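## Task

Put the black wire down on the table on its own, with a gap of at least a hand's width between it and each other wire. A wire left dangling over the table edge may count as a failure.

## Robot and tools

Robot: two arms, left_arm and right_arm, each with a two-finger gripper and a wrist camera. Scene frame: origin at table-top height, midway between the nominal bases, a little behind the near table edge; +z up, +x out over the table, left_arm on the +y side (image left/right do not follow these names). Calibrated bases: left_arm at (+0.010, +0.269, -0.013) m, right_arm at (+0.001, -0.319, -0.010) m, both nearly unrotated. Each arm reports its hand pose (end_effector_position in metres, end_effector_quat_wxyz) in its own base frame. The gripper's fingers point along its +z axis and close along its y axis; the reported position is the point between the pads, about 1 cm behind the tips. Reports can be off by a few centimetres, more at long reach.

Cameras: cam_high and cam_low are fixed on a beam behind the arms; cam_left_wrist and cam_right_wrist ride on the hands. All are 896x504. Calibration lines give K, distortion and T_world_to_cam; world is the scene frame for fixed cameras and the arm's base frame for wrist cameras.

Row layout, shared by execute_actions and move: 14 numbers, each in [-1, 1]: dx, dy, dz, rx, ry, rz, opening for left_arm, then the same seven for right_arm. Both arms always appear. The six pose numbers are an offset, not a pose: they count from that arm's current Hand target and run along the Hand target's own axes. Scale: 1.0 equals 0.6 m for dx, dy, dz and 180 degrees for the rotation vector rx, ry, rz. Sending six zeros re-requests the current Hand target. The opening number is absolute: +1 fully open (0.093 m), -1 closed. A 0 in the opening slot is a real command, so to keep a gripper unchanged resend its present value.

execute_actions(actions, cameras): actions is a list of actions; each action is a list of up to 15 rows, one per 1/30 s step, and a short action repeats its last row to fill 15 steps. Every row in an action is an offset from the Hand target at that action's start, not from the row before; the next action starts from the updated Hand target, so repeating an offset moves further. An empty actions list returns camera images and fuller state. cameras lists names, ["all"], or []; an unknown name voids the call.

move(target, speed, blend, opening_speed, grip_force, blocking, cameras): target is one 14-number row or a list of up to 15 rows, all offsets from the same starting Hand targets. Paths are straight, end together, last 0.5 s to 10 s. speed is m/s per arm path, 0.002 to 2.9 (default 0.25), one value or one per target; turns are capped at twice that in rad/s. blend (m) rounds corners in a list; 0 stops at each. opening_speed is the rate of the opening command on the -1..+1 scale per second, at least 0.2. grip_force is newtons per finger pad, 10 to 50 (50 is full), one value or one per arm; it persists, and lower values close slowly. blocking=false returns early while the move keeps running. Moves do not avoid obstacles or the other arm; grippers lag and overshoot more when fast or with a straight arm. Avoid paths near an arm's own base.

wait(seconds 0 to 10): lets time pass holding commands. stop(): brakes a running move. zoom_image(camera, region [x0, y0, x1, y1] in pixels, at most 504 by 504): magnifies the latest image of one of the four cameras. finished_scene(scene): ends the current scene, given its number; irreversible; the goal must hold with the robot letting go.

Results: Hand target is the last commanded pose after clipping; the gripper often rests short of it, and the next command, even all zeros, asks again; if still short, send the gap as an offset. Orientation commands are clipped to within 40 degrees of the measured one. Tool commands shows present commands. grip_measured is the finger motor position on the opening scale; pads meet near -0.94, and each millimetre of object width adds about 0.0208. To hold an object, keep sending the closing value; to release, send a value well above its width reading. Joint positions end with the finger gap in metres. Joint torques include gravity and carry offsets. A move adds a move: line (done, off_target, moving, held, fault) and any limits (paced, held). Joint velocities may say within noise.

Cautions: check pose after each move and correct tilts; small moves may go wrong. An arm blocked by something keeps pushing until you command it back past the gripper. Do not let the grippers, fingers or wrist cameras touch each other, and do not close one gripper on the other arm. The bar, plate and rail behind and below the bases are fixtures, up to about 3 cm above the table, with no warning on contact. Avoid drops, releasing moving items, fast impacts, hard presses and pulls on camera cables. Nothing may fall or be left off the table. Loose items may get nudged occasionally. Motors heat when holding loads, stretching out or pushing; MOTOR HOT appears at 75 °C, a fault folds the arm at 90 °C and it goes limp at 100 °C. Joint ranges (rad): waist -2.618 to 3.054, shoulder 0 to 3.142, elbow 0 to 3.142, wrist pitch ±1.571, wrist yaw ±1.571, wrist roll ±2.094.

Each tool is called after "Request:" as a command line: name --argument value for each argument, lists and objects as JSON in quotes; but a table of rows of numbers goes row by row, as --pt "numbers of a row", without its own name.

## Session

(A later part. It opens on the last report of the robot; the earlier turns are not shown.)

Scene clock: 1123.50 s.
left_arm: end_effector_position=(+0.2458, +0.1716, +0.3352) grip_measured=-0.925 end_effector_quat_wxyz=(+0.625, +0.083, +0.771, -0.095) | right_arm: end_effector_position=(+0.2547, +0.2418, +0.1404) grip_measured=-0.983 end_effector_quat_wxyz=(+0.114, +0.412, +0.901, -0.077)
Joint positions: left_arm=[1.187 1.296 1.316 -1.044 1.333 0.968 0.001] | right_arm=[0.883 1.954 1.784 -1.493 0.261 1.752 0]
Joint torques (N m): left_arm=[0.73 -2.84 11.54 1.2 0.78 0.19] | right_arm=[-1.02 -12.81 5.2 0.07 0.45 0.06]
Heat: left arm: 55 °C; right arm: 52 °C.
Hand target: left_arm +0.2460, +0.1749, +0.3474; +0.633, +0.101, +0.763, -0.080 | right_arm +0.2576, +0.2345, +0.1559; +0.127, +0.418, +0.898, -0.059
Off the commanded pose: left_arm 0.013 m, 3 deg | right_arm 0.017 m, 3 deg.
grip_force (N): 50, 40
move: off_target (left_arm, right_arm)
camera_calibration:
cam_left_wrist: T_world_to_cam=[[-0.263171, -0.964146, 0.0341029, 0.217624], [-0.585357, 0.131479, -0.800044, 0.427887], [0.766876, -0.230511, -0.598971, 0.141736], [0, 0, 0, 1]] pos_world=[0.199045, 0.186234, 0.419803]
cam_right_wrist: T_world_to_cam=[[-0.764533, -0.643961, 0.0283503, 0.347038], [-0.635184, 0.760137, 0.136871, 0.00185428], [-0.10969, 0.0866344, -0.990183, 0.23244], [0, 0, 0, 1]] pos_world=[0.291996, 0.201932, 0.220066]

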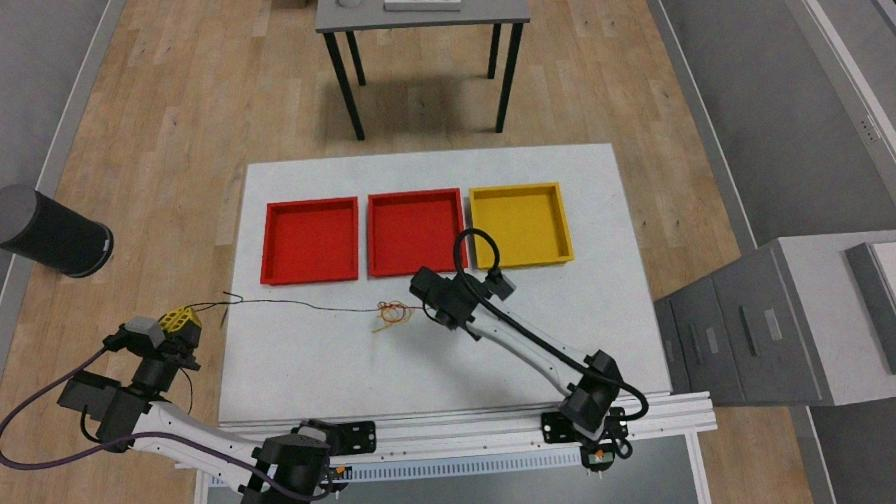

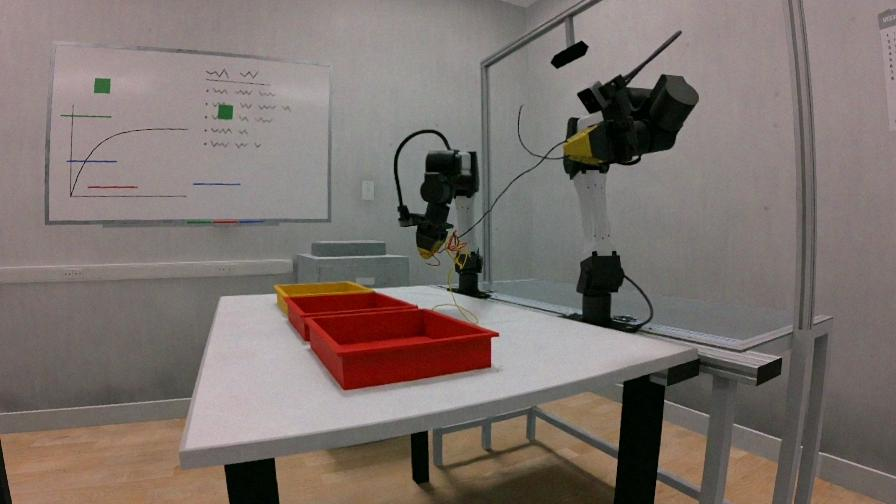

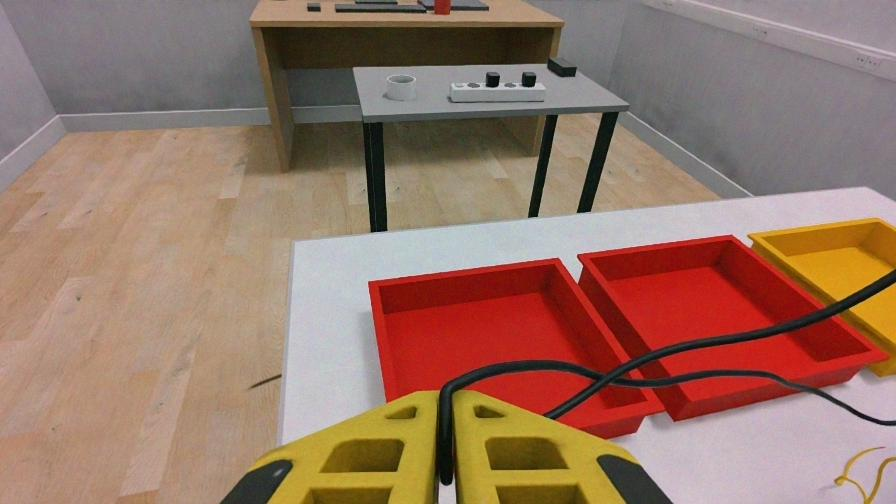

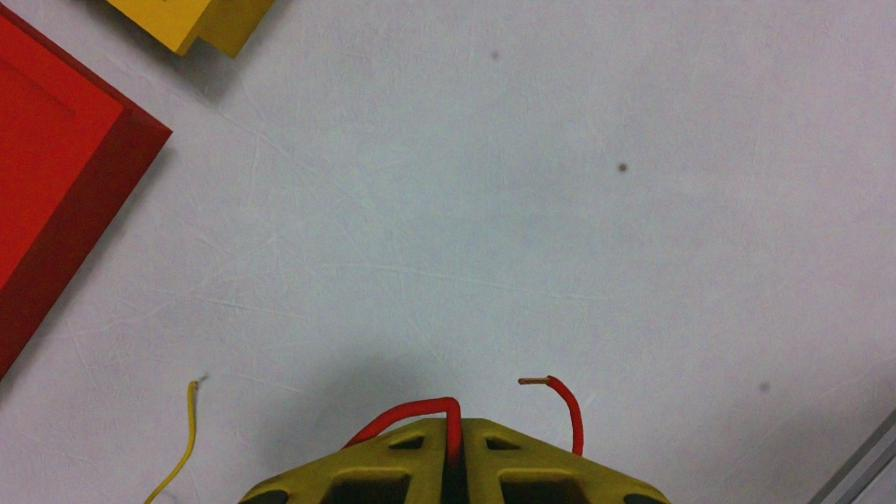

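Request:
move --pt "-0.0045 -0.0966 0.025 0 0 0 -0.931621 0 0 0 0 0 0 -1" --pt "-0.0598 0.0164 -0.0166 0 0 0 -0.931621 0 0 0 0 0 0 -1" --pt "0.02 -0.0966 0.03 0 0 0 -0.931621 0 0 0 0 0 0 -1" --pt "0.045 0.022 0.02 0 0 0 -0.931621 0 0 0 0 0 0 -1" --blend '[0.01,0.01,0.01,0]' --cameras '["all"]' --speed 0.12

Request:
zoom_image --camera "cam_high" --region '[350, 275, 440, 335]'

Request:
zoom_image --camera "cam_low" --region '[410, 195, 500, 275]'

Scene clock: 1136.83 s.
left_arm: end_effector_position=(+0.2549, +0.1818, +0.3066) grip_measured=-0.925 end_effector_quat_wxyz=(+0.625, +0.083, +0.771, -0.094) | right_arm: end_effector_position=(+0.2558, +0.2431, +0.1402) grip_measured=-0.983 end_effector_quat_wxyz=(+0.115, +0.412, +0.901, -0.073)
Joint positions: left_arm=[1.168 1.304 1.194 -0.846 1.321 0.898 0.001] | right_arm=[0.883 1.954 1.784 -1.486 0.261 1.752 0]
Joint torques (N m): left_arm=[0.81 -2.91 11.99 1.3 0.72 0.23] | right_arm=[-1.02 -12.56 5.26 0.08 0.47 0.06]
Heat: left arm: 56 °C; right arm: 55 °C.
Hand target: left_arm +0.2559, +0.1861, +0.3187; +0.633, +0.101, +0.763, -0.080 | right_arm +0.2576, +0.2345, +0.1559; +0.127, +0.418, +0.898, -0.059
Off the commanded pose: left_arm 0.013 m, 3 deg | right_arm 0.018 m, 2 deg.
grip_force (N): 50, 40
move: off_target (left_arm, right_arm)
camera_calibration:
cam_left_wrist: T_world_to_cam=[[-0.2618, -0.964567, 0.0327391, 0.230959], [-0.585326, 0.131713, -0.800028, 0.408959], [0.767368, -0.22861, -0.599069, 0.119495], [0, 0, 0, 1]] pos_world=[0.208143, 0.196228, 0.391203]
cam_right_wrist: T_world_to_cam=[[-0.764127, -0.644711, 0.0213869, 0.349794], [-0.636399, 0.758863, 0.138288, 0.00201208], [-0.105385, 0.0920589, -0.990161, 0.229876], [0, 0, 0, 1]] pos_world=[0.292793, 0.202827, 0.219855]

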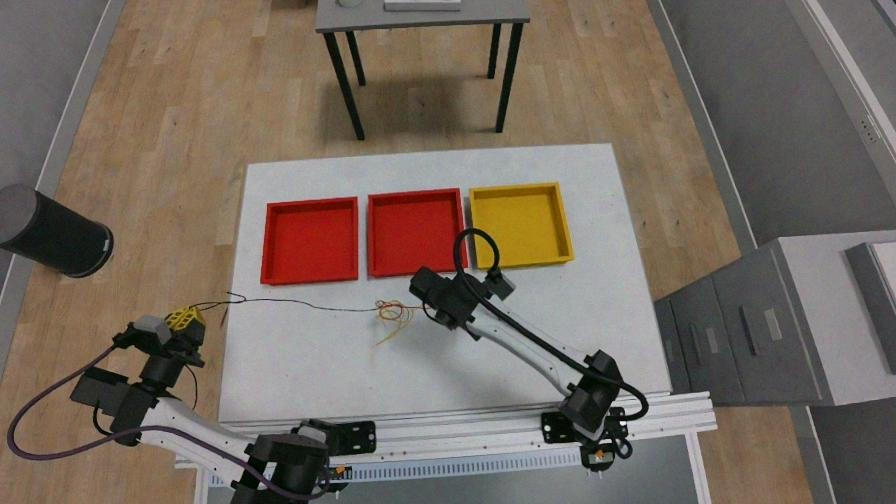

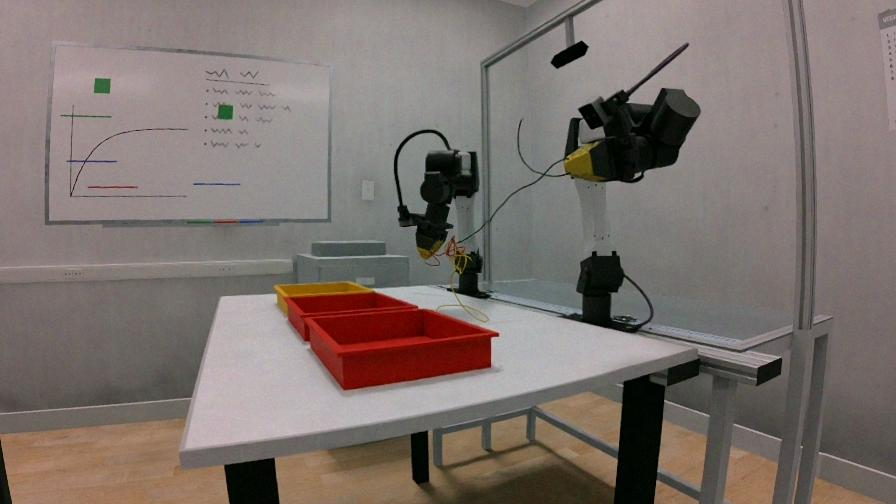

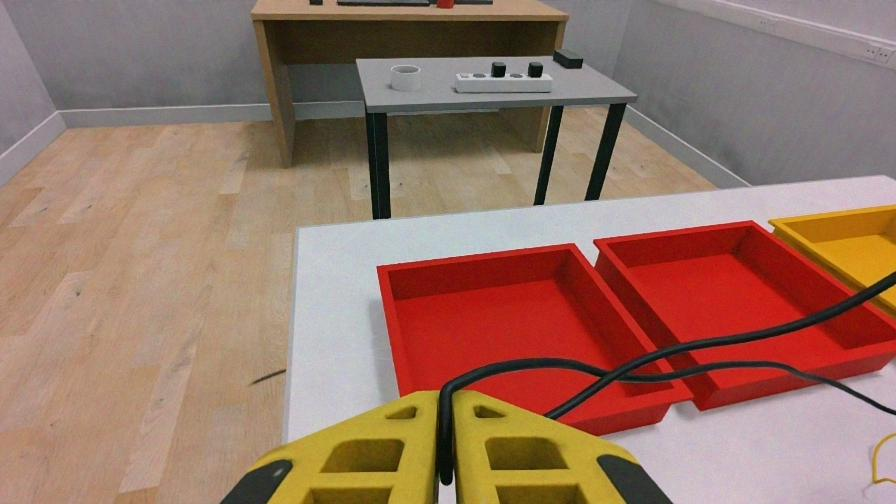

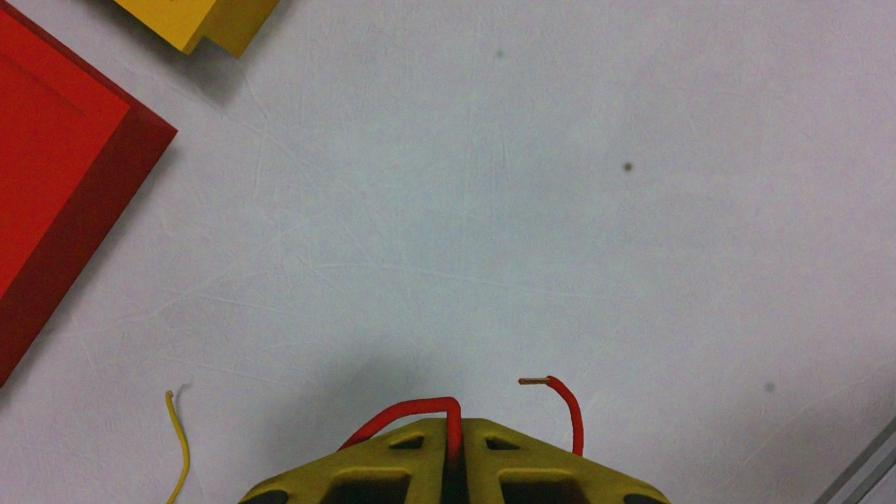

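Scaled by 5.600 from the camera's 896x504 image, which has a finer 1280x720 frame.

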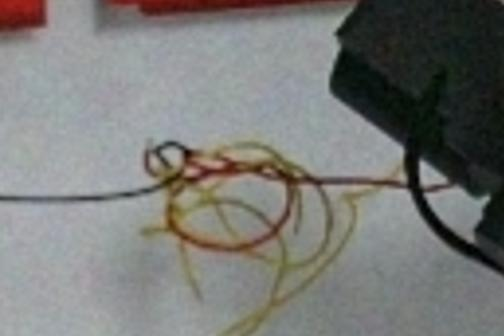

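Scaled by 5.600 from the camera's 896x504 image, which has a finer 1280x720 frame.

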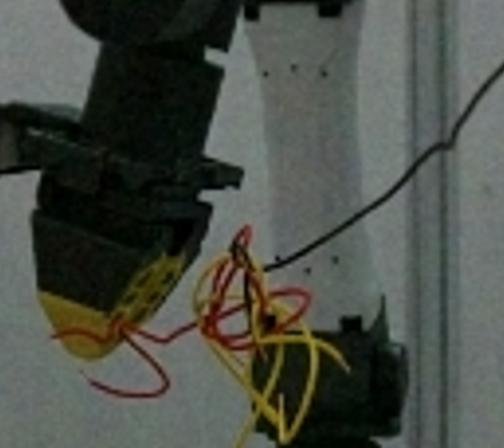

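Request:
move --pt "0.3656 -0.2127 0.1612 0 0 0 -0.931621 0 0 0 0 0 0 -1" --pt "0.3656 -0.2127 0.1612 0 0 0 -0.931621 0.1046 0.0261 -0.0301 -0.1926 0 -0.668 -1" --blend '[0.02,0]' --cameras '["all"]' --speed 0.3

Request:
zoom_image --camera "cam_right_wrist" --region '[250, 50, 700, 504]'

Scene clock: 1156.90 s.
left_arm: end_effector_position=(+0.2775, +0.0512, +0.0863) grip_measured=-0.925 end_effector_quat_wxyz=(+0.634, +0.107, +0.762, -0.080) | right_arm: end_effector_position=(+0.2226, +0.2916, +0.1472) grip_measured=-0.983 end_effector_quat_wxyz=(+0.102, -0.606, +0.785, +0.077)
Joint positions: left_arm=[0.677 1.466 0.012 1.147 0.92 0.26 0.001] | right_arm=[0.87 1.717 1.506 -1.126 -0.106 -0.432 0]
Joint torques (N m): left_arm=[-0.21 -1.95 3.55 2.22 0.1 -0.09] | right_arm=[-0.81 -6.87 9.2 0.65 -0.21 0.01]
Heat: left arm: 54 °C; right arm: 56 °C.
Hand target: left_arm +0.2762, +0.0503, +0.0843; +0.633, +0.101, +0.763, -0.080 | right_arm +0.2275, +0.2946, +0.1559; +0.111, -0.604, +0.784, +0.085
Off the commanded pose: left_arm 0.003 m, 1 deg | right_arm 0.010 m, 1 deg.
grip_force (N): 50, 40
move: done
camera_calibration:
cam_left_wrist: T_world_to_cam=[[-0.280306, -0.959676, -0.0212172, 0.127645], [-0.556911, 0.180588, -0.810702, 0.253634], [0.781843, -0.215428, -0.585074, -0.0655636], [0, 0, 0, 1]] pos_world=[0.228291, 0.0625702, 0.16997]
cam_right_wrist: T_world_to_cam=[[0.964974, -0.262032, -0.0128205, -0.13601], [-0.257061, -0.954167, 0.153251, 0.356011], [-0.0523894, -0.144587, -0.988104, 0.28568], [0, 0, 0, 1]] pos_world=[0.237729, 0.34536, 0.225979]

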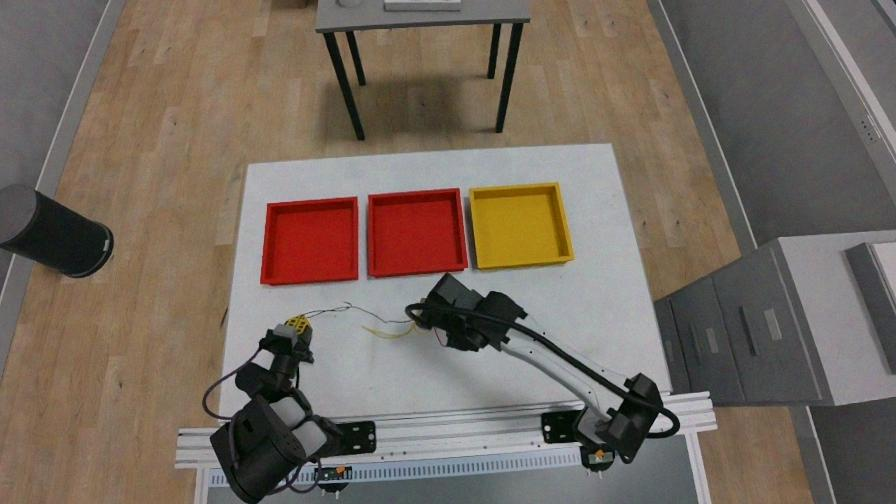

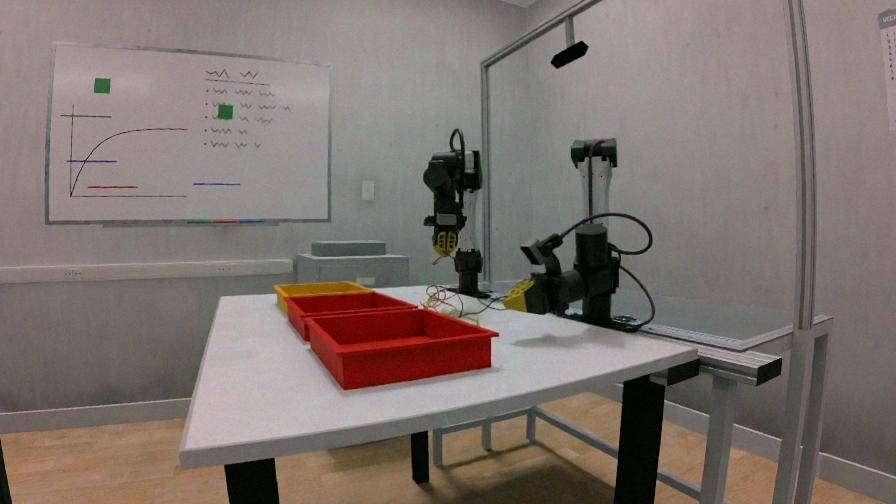

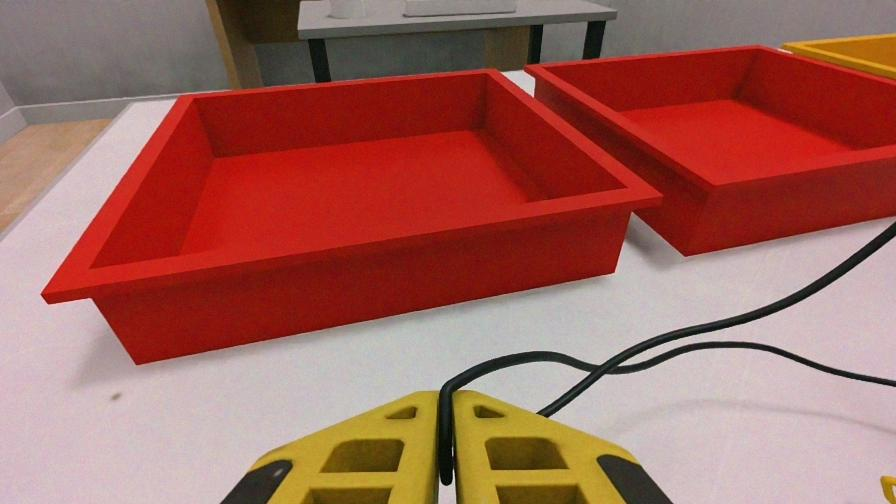

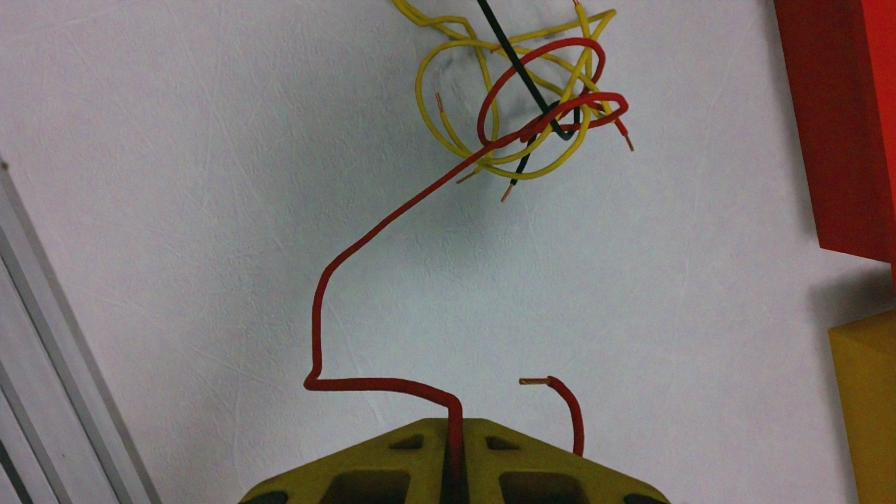

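Scaled by 1.110 from the camera's 896x504 image, which has a finer 1280x720 frame.

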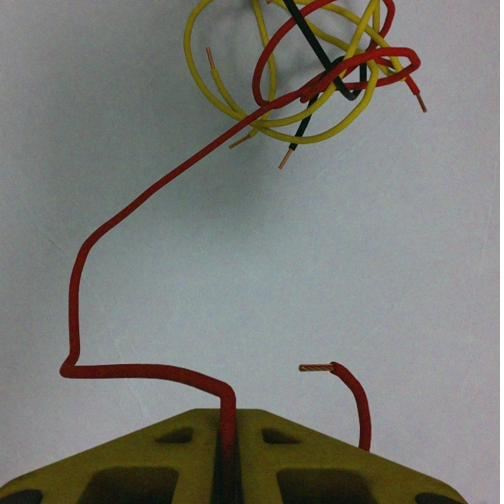

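Request:
zoom_image --camera "cam_right_wrist" --region '[440, 0, 660, 220]'

Scaled by 2.291 from the camera's 896x504 image, which has a finer 1280x720 frame.

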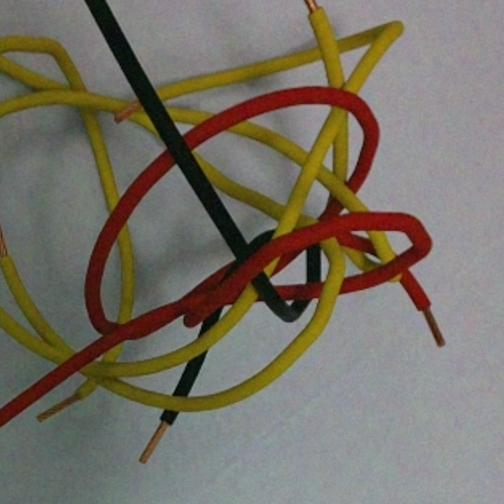

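Request:
move --target '[0.0072,0.1288,-0.0336,0,0,0,-0.931621,0.1685,-0.043,0.0035,0,0,0,-1]' --cameras '["all"]' --speed 0.06

Request:
zoom_image --camera "cam_right_wrist" --region '[300, 0, 700, 350]'

Request:
zoom_image --camera "cam_high" --region '[340, 275, 480, 355]'

Scene clock: 1188.50 s.
left_arm: end_effector_position=(+0.2724, +0.1235, +0.0782) grip_measured=-0.925 end_effector_quat_wxyz=(+0.627, +0.086, +0.769, -0.093) | right_arm: end_effector_position=(+0.2258, +0.1940, +0.1175) grip_measured=-0.983 end_effector_quat_wxyz=(+0.088, -0.605, +0.788, +0.080)
Joint positions: left_arm=[0.973 1.602 0.237 0.822 1.179 0.474 0.001] | right_arm=[0.616 1.511 1.179 -1.067 -0.166 -0.679 0]
Joint torques (N m): left_arm=[0.73 -3.73 7.73 1.74 0.43 0.23] | right_arm=[-0.73 -8.24 5.78 0.81 -0.25 -0.04]
Heat: left arm: 54 °C; right arm: 48 °C.
Hand target: left_arm +0.2760, +0.1303, +0.0844; +0.633, +0.101, +0.763, -0.079 | right_arm +0.2279, +0.1946, +0.1259; +0.111, -0.604, +0.784, +0.085
Off the commanded pose: left_arm 0.010 m, 2 deg | right_arm 0.009 m, 3 deg.
grip_force (N): 50, 40
move: off_target (right_arm)
camera_calibration:
cam_left_wrist: T_world_to_cam=[[-0.264023, -0.964154, 0.0264223, 0.18786], [-0.580629, 0.137005, -0.802558, 0.242414], [0.77017, -0.227236, -0.595989, -0.0452906], [0, 0, 0, 1]] pos_world=[0.225233, 0.137622, 0.162595]
cam_right_wrist: T_world_to_cam=[[0.963985, -0.263636, -0.0350712, -0.161899], [-0.254072, -0.951841, 0.171598, 0.264951], [-0.0786217, -0.156507, -0.984543, 0.250216], [0, 0, 0, 1]] pos_world=[0.243057, 0.248669, 0.195206]

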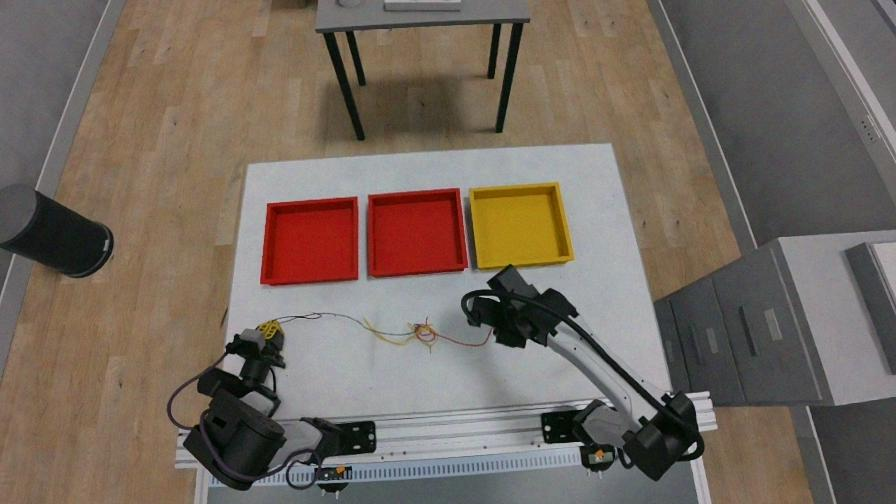

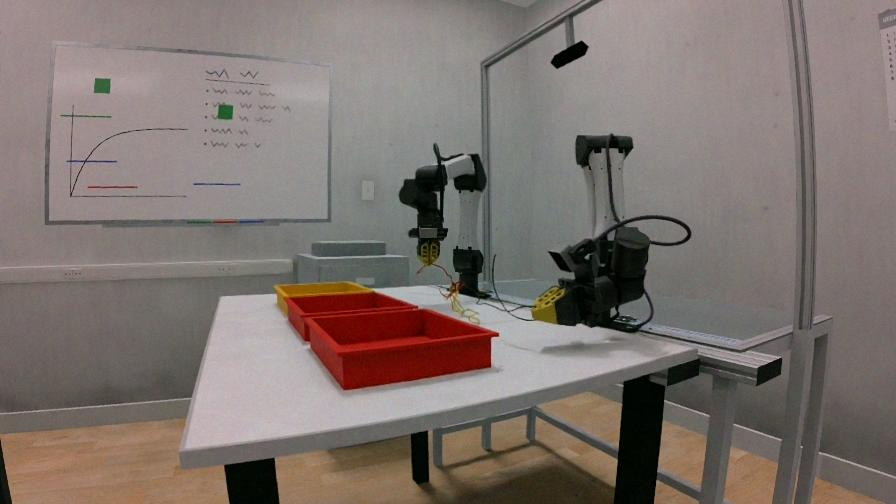

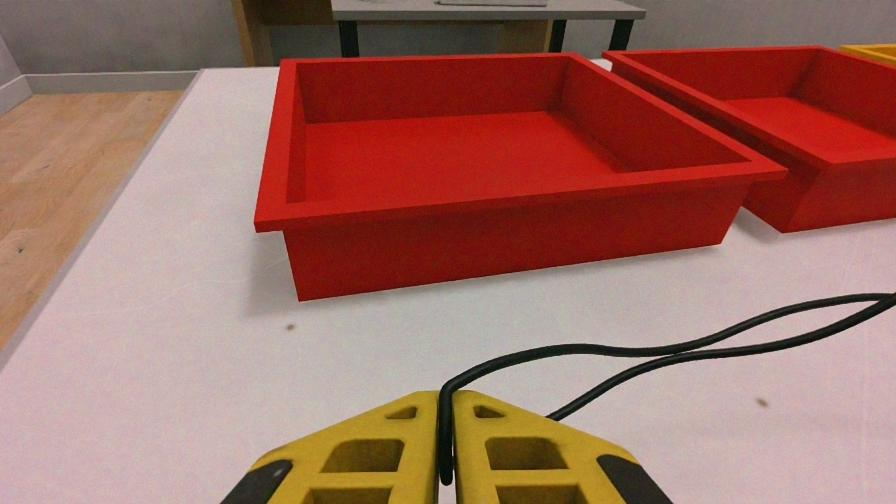

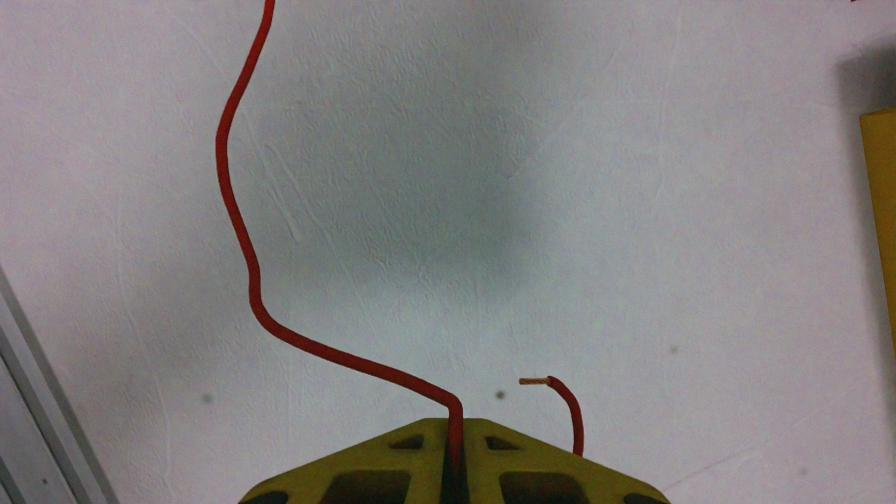

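Scaled by 1.260 from the camera's 896x504 image, which has a finer 1280x720 frame.

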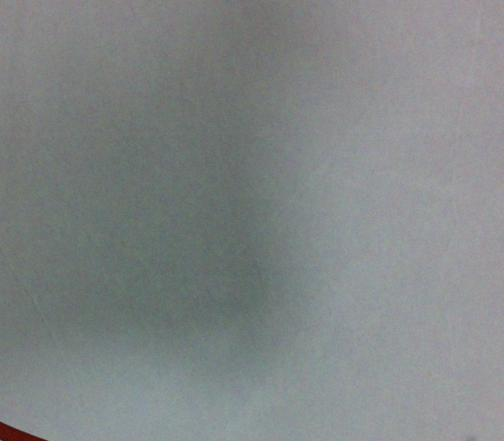

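Scaled by 3.600 from the camera's 896x504 image, which has a finer 1280x720 frame.

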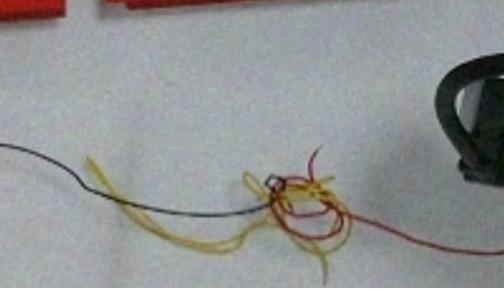

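Request:
move --target '[0.0027,0.0483,-0.0126,0,0,0,-0.931621,0.121,-0.0988,0.0172,0,0,0,-1]' --cameras '["cam_high","cam_low"]' --speed 0.06

Request:
zoom_image --camera "cam_high" --region '[340, 275, 500, 355]'

Scene clock: 1195.57 s.
left_arm: end_effector_position=(+0.2722, +0.1470, +0.0792) grip_measured=-0.925 end_effector_quat_wxyz=(+0.628, +0.090, +0.766, -0.104) | right_arm: end_effector_position=(+0.2657, +0.1195, +0.1012) grip_measured=-0.983 end_effector_quat_wxyz=(+0.115, -0.607, +0.782, +0.087)
Joint positions: left_arm=[1.04 1.655 0.354 0.64 1.258 0.59 0.001] | right_arm=[0.281 1.509 1.105 -1.015 -0.247 -1.021 0]
Joint torques (N m): left_arm=[1.09 -4.01 8.39 1.8 0.36 0.21] | right_arm=[-1.06 -4.25 5.57 0.68 -0.06 -0.09]
Heat: left arm: 53 °C; right arm: 48 °C.
Hand target: left_arm +0.2759, +0.1602, +0.0843; +0.633, +0.101, +0.763, -0.080 | right_arm +0.2681, +0.1148, +0.0959; +0.111, -0.604, +0.784, +0.085
Off the commanded pose: left_arm 0.015 m, 3 deg | right_arm 0.008 m, 1 deg.
grip_force (N): 50, 40
move: off_target (left_arm)
Images, in order (width x height): cam_high 896x504, cam_low 896x504.

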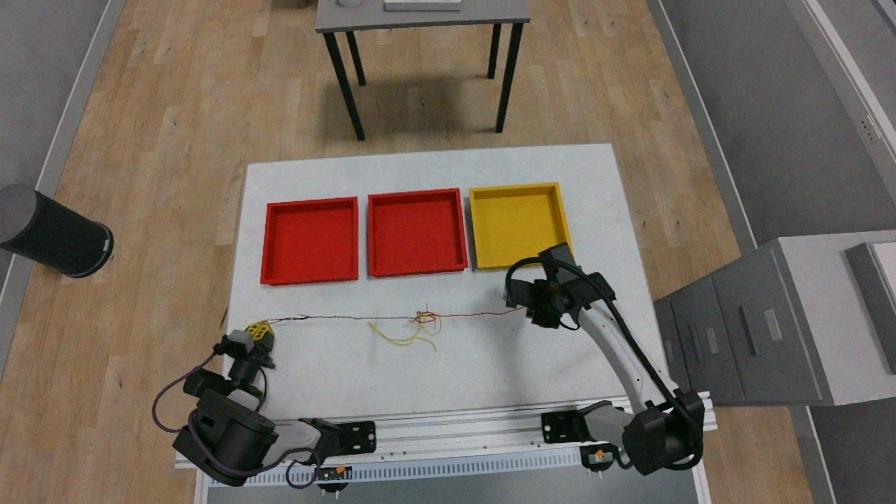

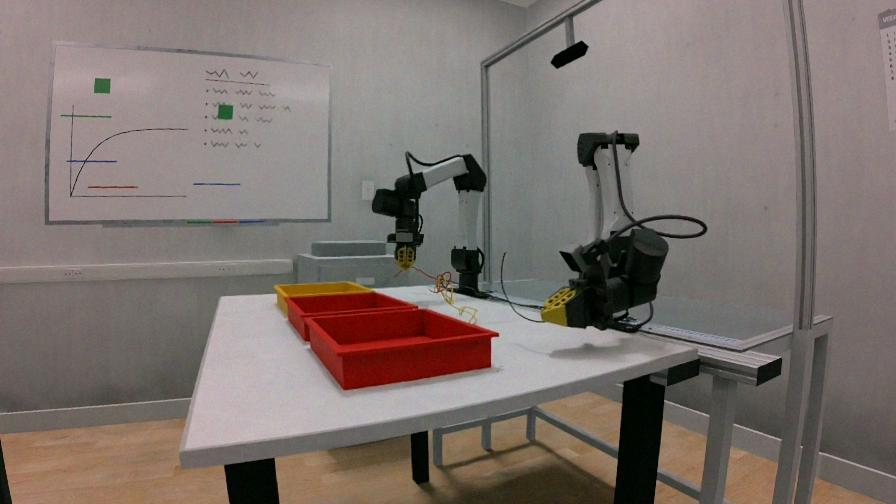

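Scaled by 3.150 from the camera's 896x504 image, which has a finer 1280x720 frame.

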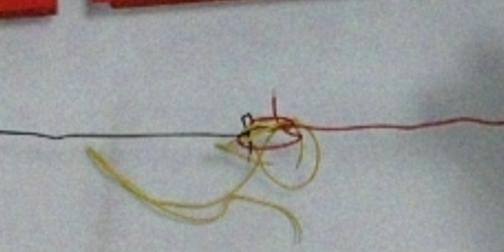

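Request:
move --pt "0.0027 0.0483 -0.0126 0 0 0 -0.931621 0.0465 -0.0129 -0.0135 0 0 0 -1" --pt "-0.0045 -0.0805 0.021 0 0 0 -0.931621 0.0 0.0 0.0 0 0 0 -1" --pt "-0.0629 0.0483 -0.025 0 0 0 -0.931621 0.0465 -0.0129 -0.0135 0 0 0 -1" --pt "-0.0045 -0.0805 0.021 0 0 0 -0.931621 0.0 0.0 0.0 0 0 0 -1" --pt "0.0147 0.0311 -0.0758 0 0 0 -0.931621 0.0465 -0.0129 -0.0135 0 0 0 -1" --blend '[0.005,0.01,0.005,0.01,0]' --speed 0.1 --cameras '["cam_high","cam_low"]'

Request:
zoom_image --camera "cam_high" --region '[340, 275, 500, 355]'

Scene clock: 1207.67 s.
left_arm: end_effector_position=(+0.2349, +0.1760, +0.0812) grip_measured=-0.925 end_effector_quat_wxyz=(+0.633, +0.085, +0.762, -0.104) | right_arm: end_effector_position=(+0.2706, +0.0924, +0.0982) grip_measured=-0.983 end_effector_quat_wxyz=(+0.119, -0.608, +0.780, +0.090)
Joint positions: left_arm=[1.242 1.686 0.568 -0.154 1.385 1.216 0.001] | right_arm=[0.171 1.509 1.091 -1.024 -0.271 -1.136 0]
Joint torques (N m): left_arm=[1.35 -4.29 8.75 0.99 0.55 0.25] | right_arm=[-1.51 -5.44 5.29 0.47 0.05 0.01]
Heat: left arm: 51 °C; right arm: 46 °C.
Hand target: left_arm +0.2359, +0.1900, +0.0842; +0.633, +0.101, +0.763, -0.080 | right_arm +0.2682, +0.0847, +0.0959; +0.111, -0.604, +0.784, +0.085
Off the commanded pose: left_arm 0.014 m, 3 deg | right_arm 0.008 m, 1 deg.
grip_force (N): 50, 40
move: off_target (left_arm)
Images, in order (width x height): cam_high 896x504, cam_low 896x504.

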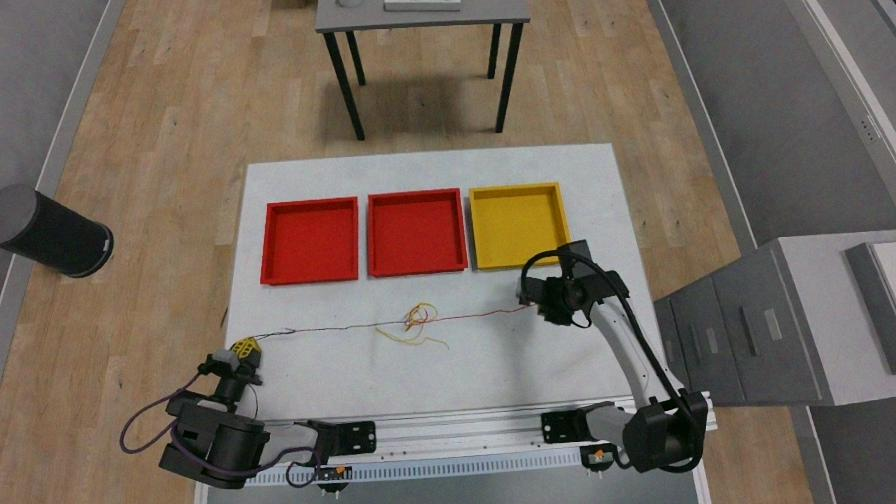

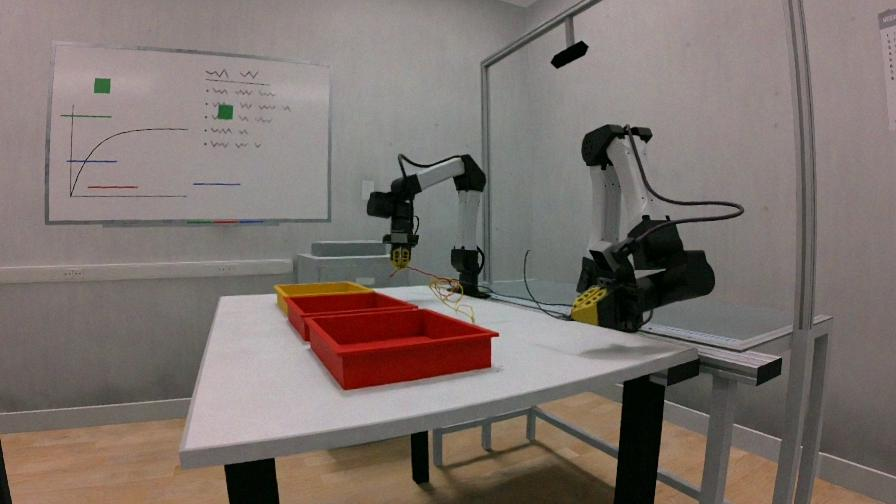

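Scaled by 3.150 from the camera's 896x504 image, which has a finer 1280x720 frame.

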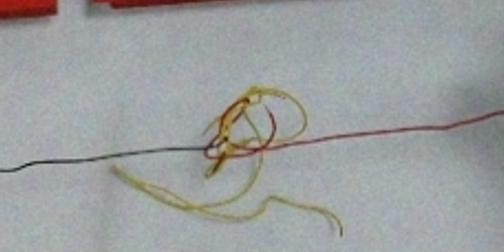

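Request:
move --pt "-0.0036 -0.0644 0.0168 0 0 0 -0.931621 0.01 -0.015 0.003 0 0 0 -1" --pt "-0.0328 0.0163 -0.0104 0 0 0 -0.931621 0.062 -0.0172 -0.018 0 0 0 -1" --pt "-0.0036 -0.0644 0.0168 0 0 0 -0.931621 0.0 0.0 0.0 0 0 0 -1" --pt "-0.0153 0.0376 0.0748 0 0 0 -0.931621 0.062 -0.0172 -0.018 0 0 0 -1" --pt "-0.0036 -0.0644 0.0168 0 0 0 -0.931621 0.0 0.0 0.0 0 0 0 -1" --pt "0.0009 0.0161 -0.0042 0 0 0 -0.931621 0.062 -0.0172 -0.018 0 0 0 -1" --blend '[0.01,0.005,0.01,0.005,0.01,0]' --speed 0.1 --cameras '["cam_high","cam_low"]'

Request:
zoom_image --camera "cam_high" --region '[340, 275, 500, 355]'

Scene clock: 1218.87 s.
left_arm: end_effector_position=(+0.2342, +0.1927, +0.0783) grip_measured=-0.925 end_effector_quat_wxyz=(+0.625, +0.087, +0.771, -0.089) | right_arm: end_effector_position=(+0.2711, +0.0460, +0.0947) grip_measured=-0.983 end_effector_quat_wxyz=(+0.109, -0.604, +0.785, +0.084)
Joint positions: left_arm=[1.262 1.728 0.633 -0.22 1.359 1.278 0.001] | right_arm=[0.006 1.517 1.091 -1.07 -0.267 -1.296 0]
Joint torques (N m): left_arm=[0.66 -4.78 8.25 0.79 0.81 0.24] | right_arm=[-0.5 -6.19 5.71 0.34 -0.24 0]
Heat: left arm: 49 °C; right arm: 45 °C.
Hand target: left_arm +0.2359, +0.2000, +0.0842; +0.633, +0.101, +0.763, -0.080 | right_arm +0.2683, +0.0446, +0.0961; +0.111, -0.604, +0.784, +0.085
Off the commanded pose: left_arm 0.009 m, 2 deg | right_arm 0.003 m, 0 deg.
grip_force (N): 50, 40
move: done
Images, in order (width x height): cam_high 896x504, cam_low 896x504.

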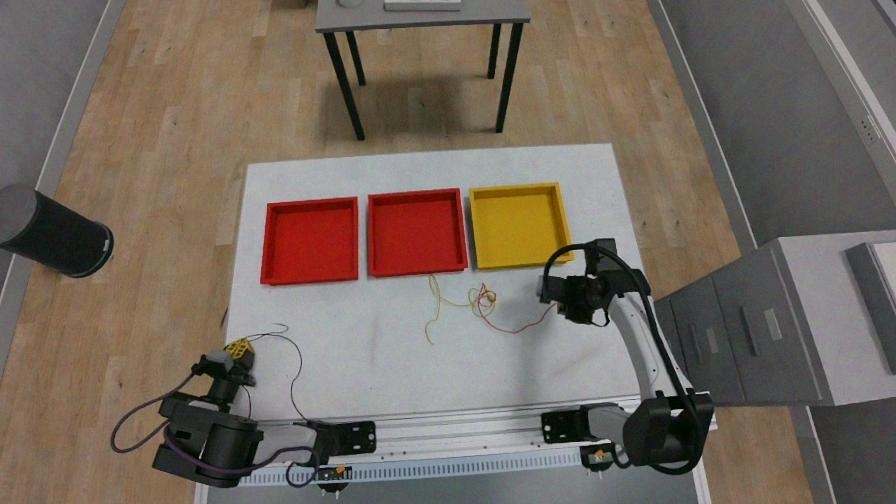

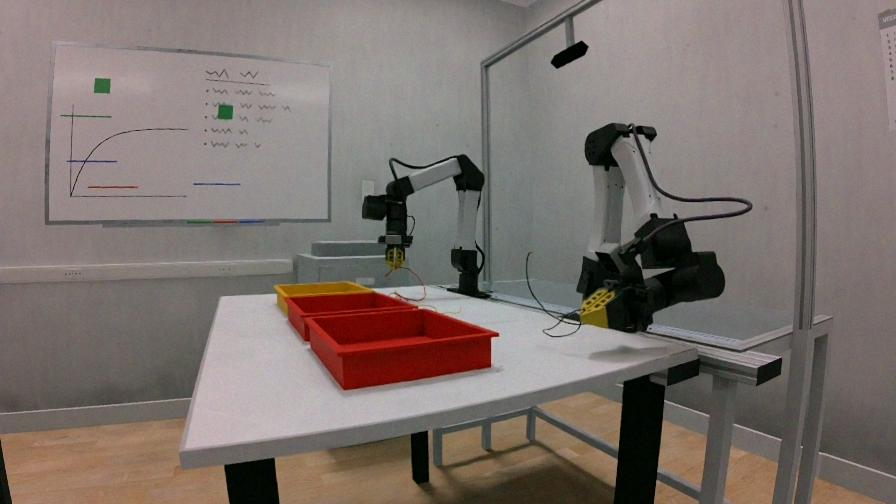

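Scaled by 3.150 from the camera's 896x504 image, which has a finer 1280x720 frame.

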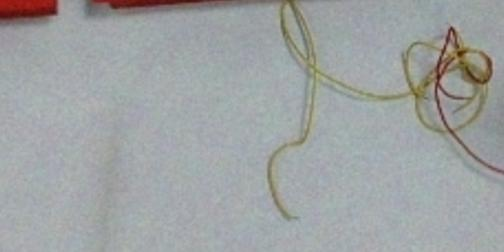

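Request:
zoom_image --camera "cam_high" --region '[210, 300, 350, 440]'

Request:
zoom_image --camera "cam_low" --region '[500, 220, 700, 350]'

Scaled by 3.600 from the camera's 896x504 image, which has a finer 1280x720 frame.

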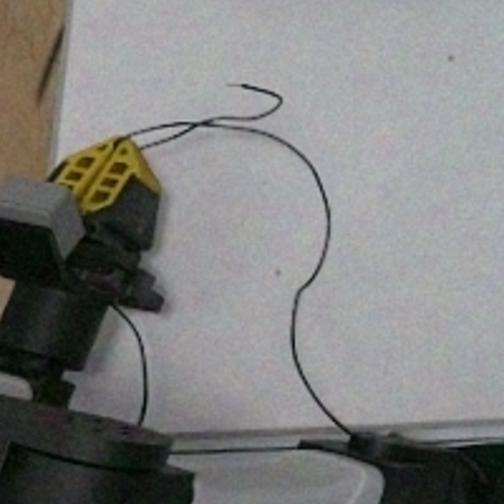

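Scaled by 2.520 from the camera's 896x504 image, which has a finer 1280x720 frame.

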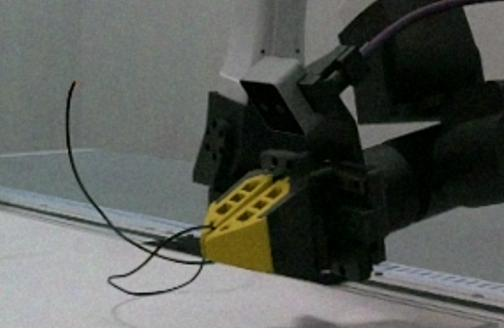

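Request:
move --target '[-0.04,-0.221,0.2015,0,0,0,-0.931621,0.065,-0.0698,-0.0188,0,0,0,-1]' --speed 0.12 --cameras '["all"]'

Request:
zoom_image --camera "cam_high" --region '[210, 270, 410, 430]'

Request:
zoom_image --camera "cam_low" --region '[420, 220, 640, 350]'

Scene clock: 1256.13 s.
left_arm: end_effector_position=(+0.3225, +0.0408, +0.0857) grip_measured=-0.925 end_effector_quat_wxyz=(+0.632, +0.107, +0.763, -0.082) | right_arm: end_effector_position=(+0.2913, -0.0035, +0.0914) grip_measured=-0.983 end_effector_quat_wxyz=(+0.102, -0.605, +0.785, +0.085)
Joint positions: left_arm=[0.479 1.637 0.126 1.256 0.73 0.182 0.001] | right_arm=[-0.165 1.635 1.199 -1.12 -0.267 -1.475 0]
Joint torques (N m): left_arm=[-0.31 -2.96 3.48 2.34 0.03 -0.1] | right_arm=[-0.64 -4.74 8.69 0.32 -0.29 0.03]
Heat: left arm: 48 °C; right arm: 44 °C.
Hand target: left_arm +0.3213, +0.0404, +0.0847; +0.633, +0.101, +0.763, -0.080 | right_arm +0.2984, -0.0054, +0.0960; +0.110, -0.604, +0.784, +0.085
Off the commanded pose: left_arm 0.002 m, 1 deg | right_arm 0.009 m, 1 deg.
grip_force (N): 50, 40
move: done
camera_calibration:
cam_left_wrist: T_world_to_cam=[[-0.28231, -0.959141, -0.0186802, 0.130675], [-0.560358, 0.180676, -0.808304, 0.280981], [0.778653, -0.217725, -0.588469, -0.101923], [0, 0, 0, 1]] pos_world=[0.273703, 0.0523778, 0.16958]
cam_right_wrist: T_world_to_cam=[[0.96479, -0.2617, -0.026338, -0.279035], [-0.255487, -0.956237, 0.14261, 0.10123], [-0.0625065, -0.13086, -0.989428, 0.194636], [0, 0, 0, 1]] pos_world=[0.307239, 0.0492467, 0.170793]

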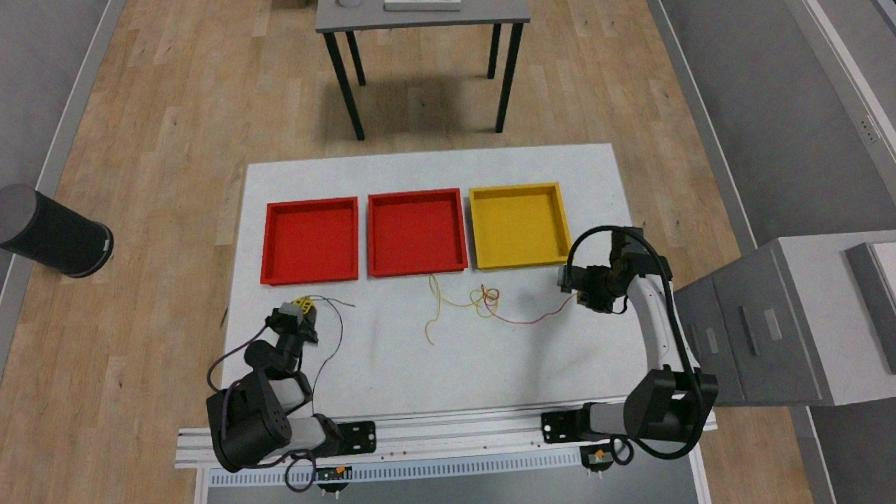

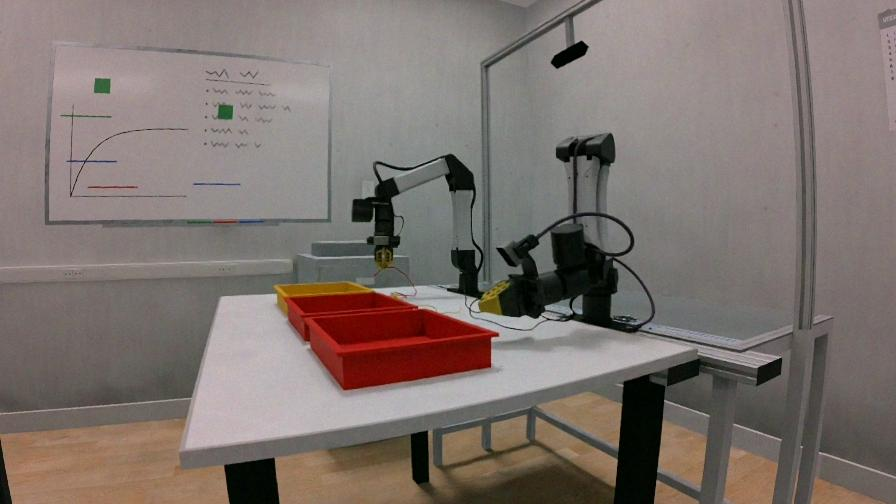

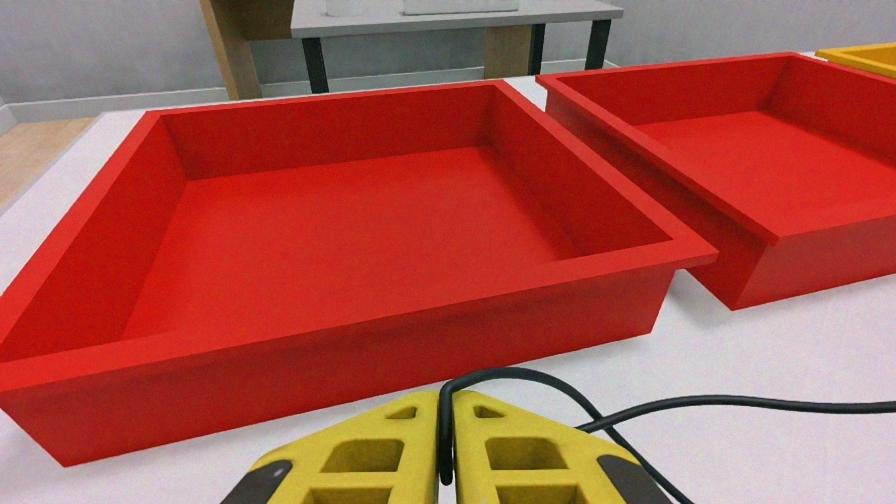

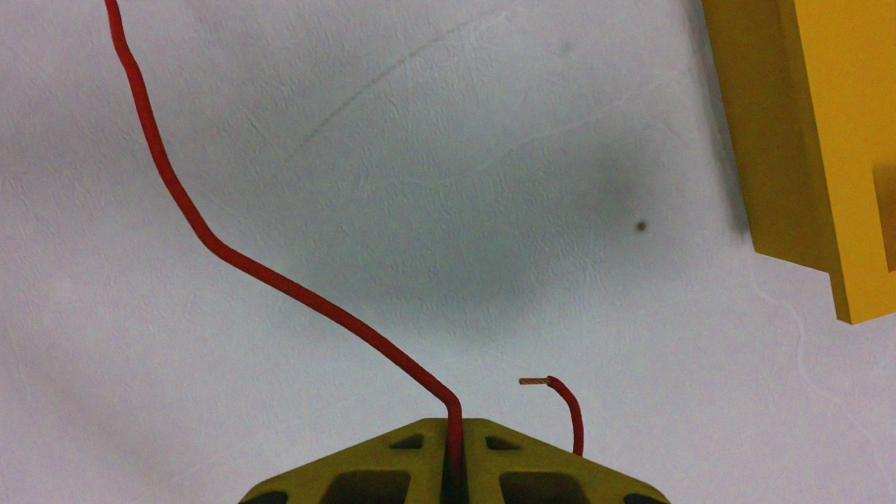

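Scaled by 2.520 from the camera's 896x504 image, which has a finer 1280x720 frame.

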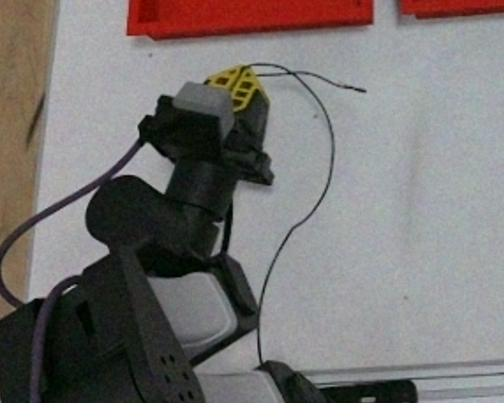

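Scaled by 2.291 from the camera's 896x504 image, which has a finer 1280x720 frame.

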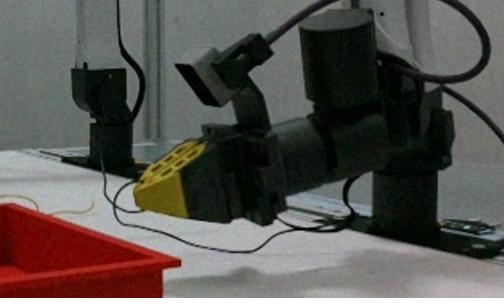

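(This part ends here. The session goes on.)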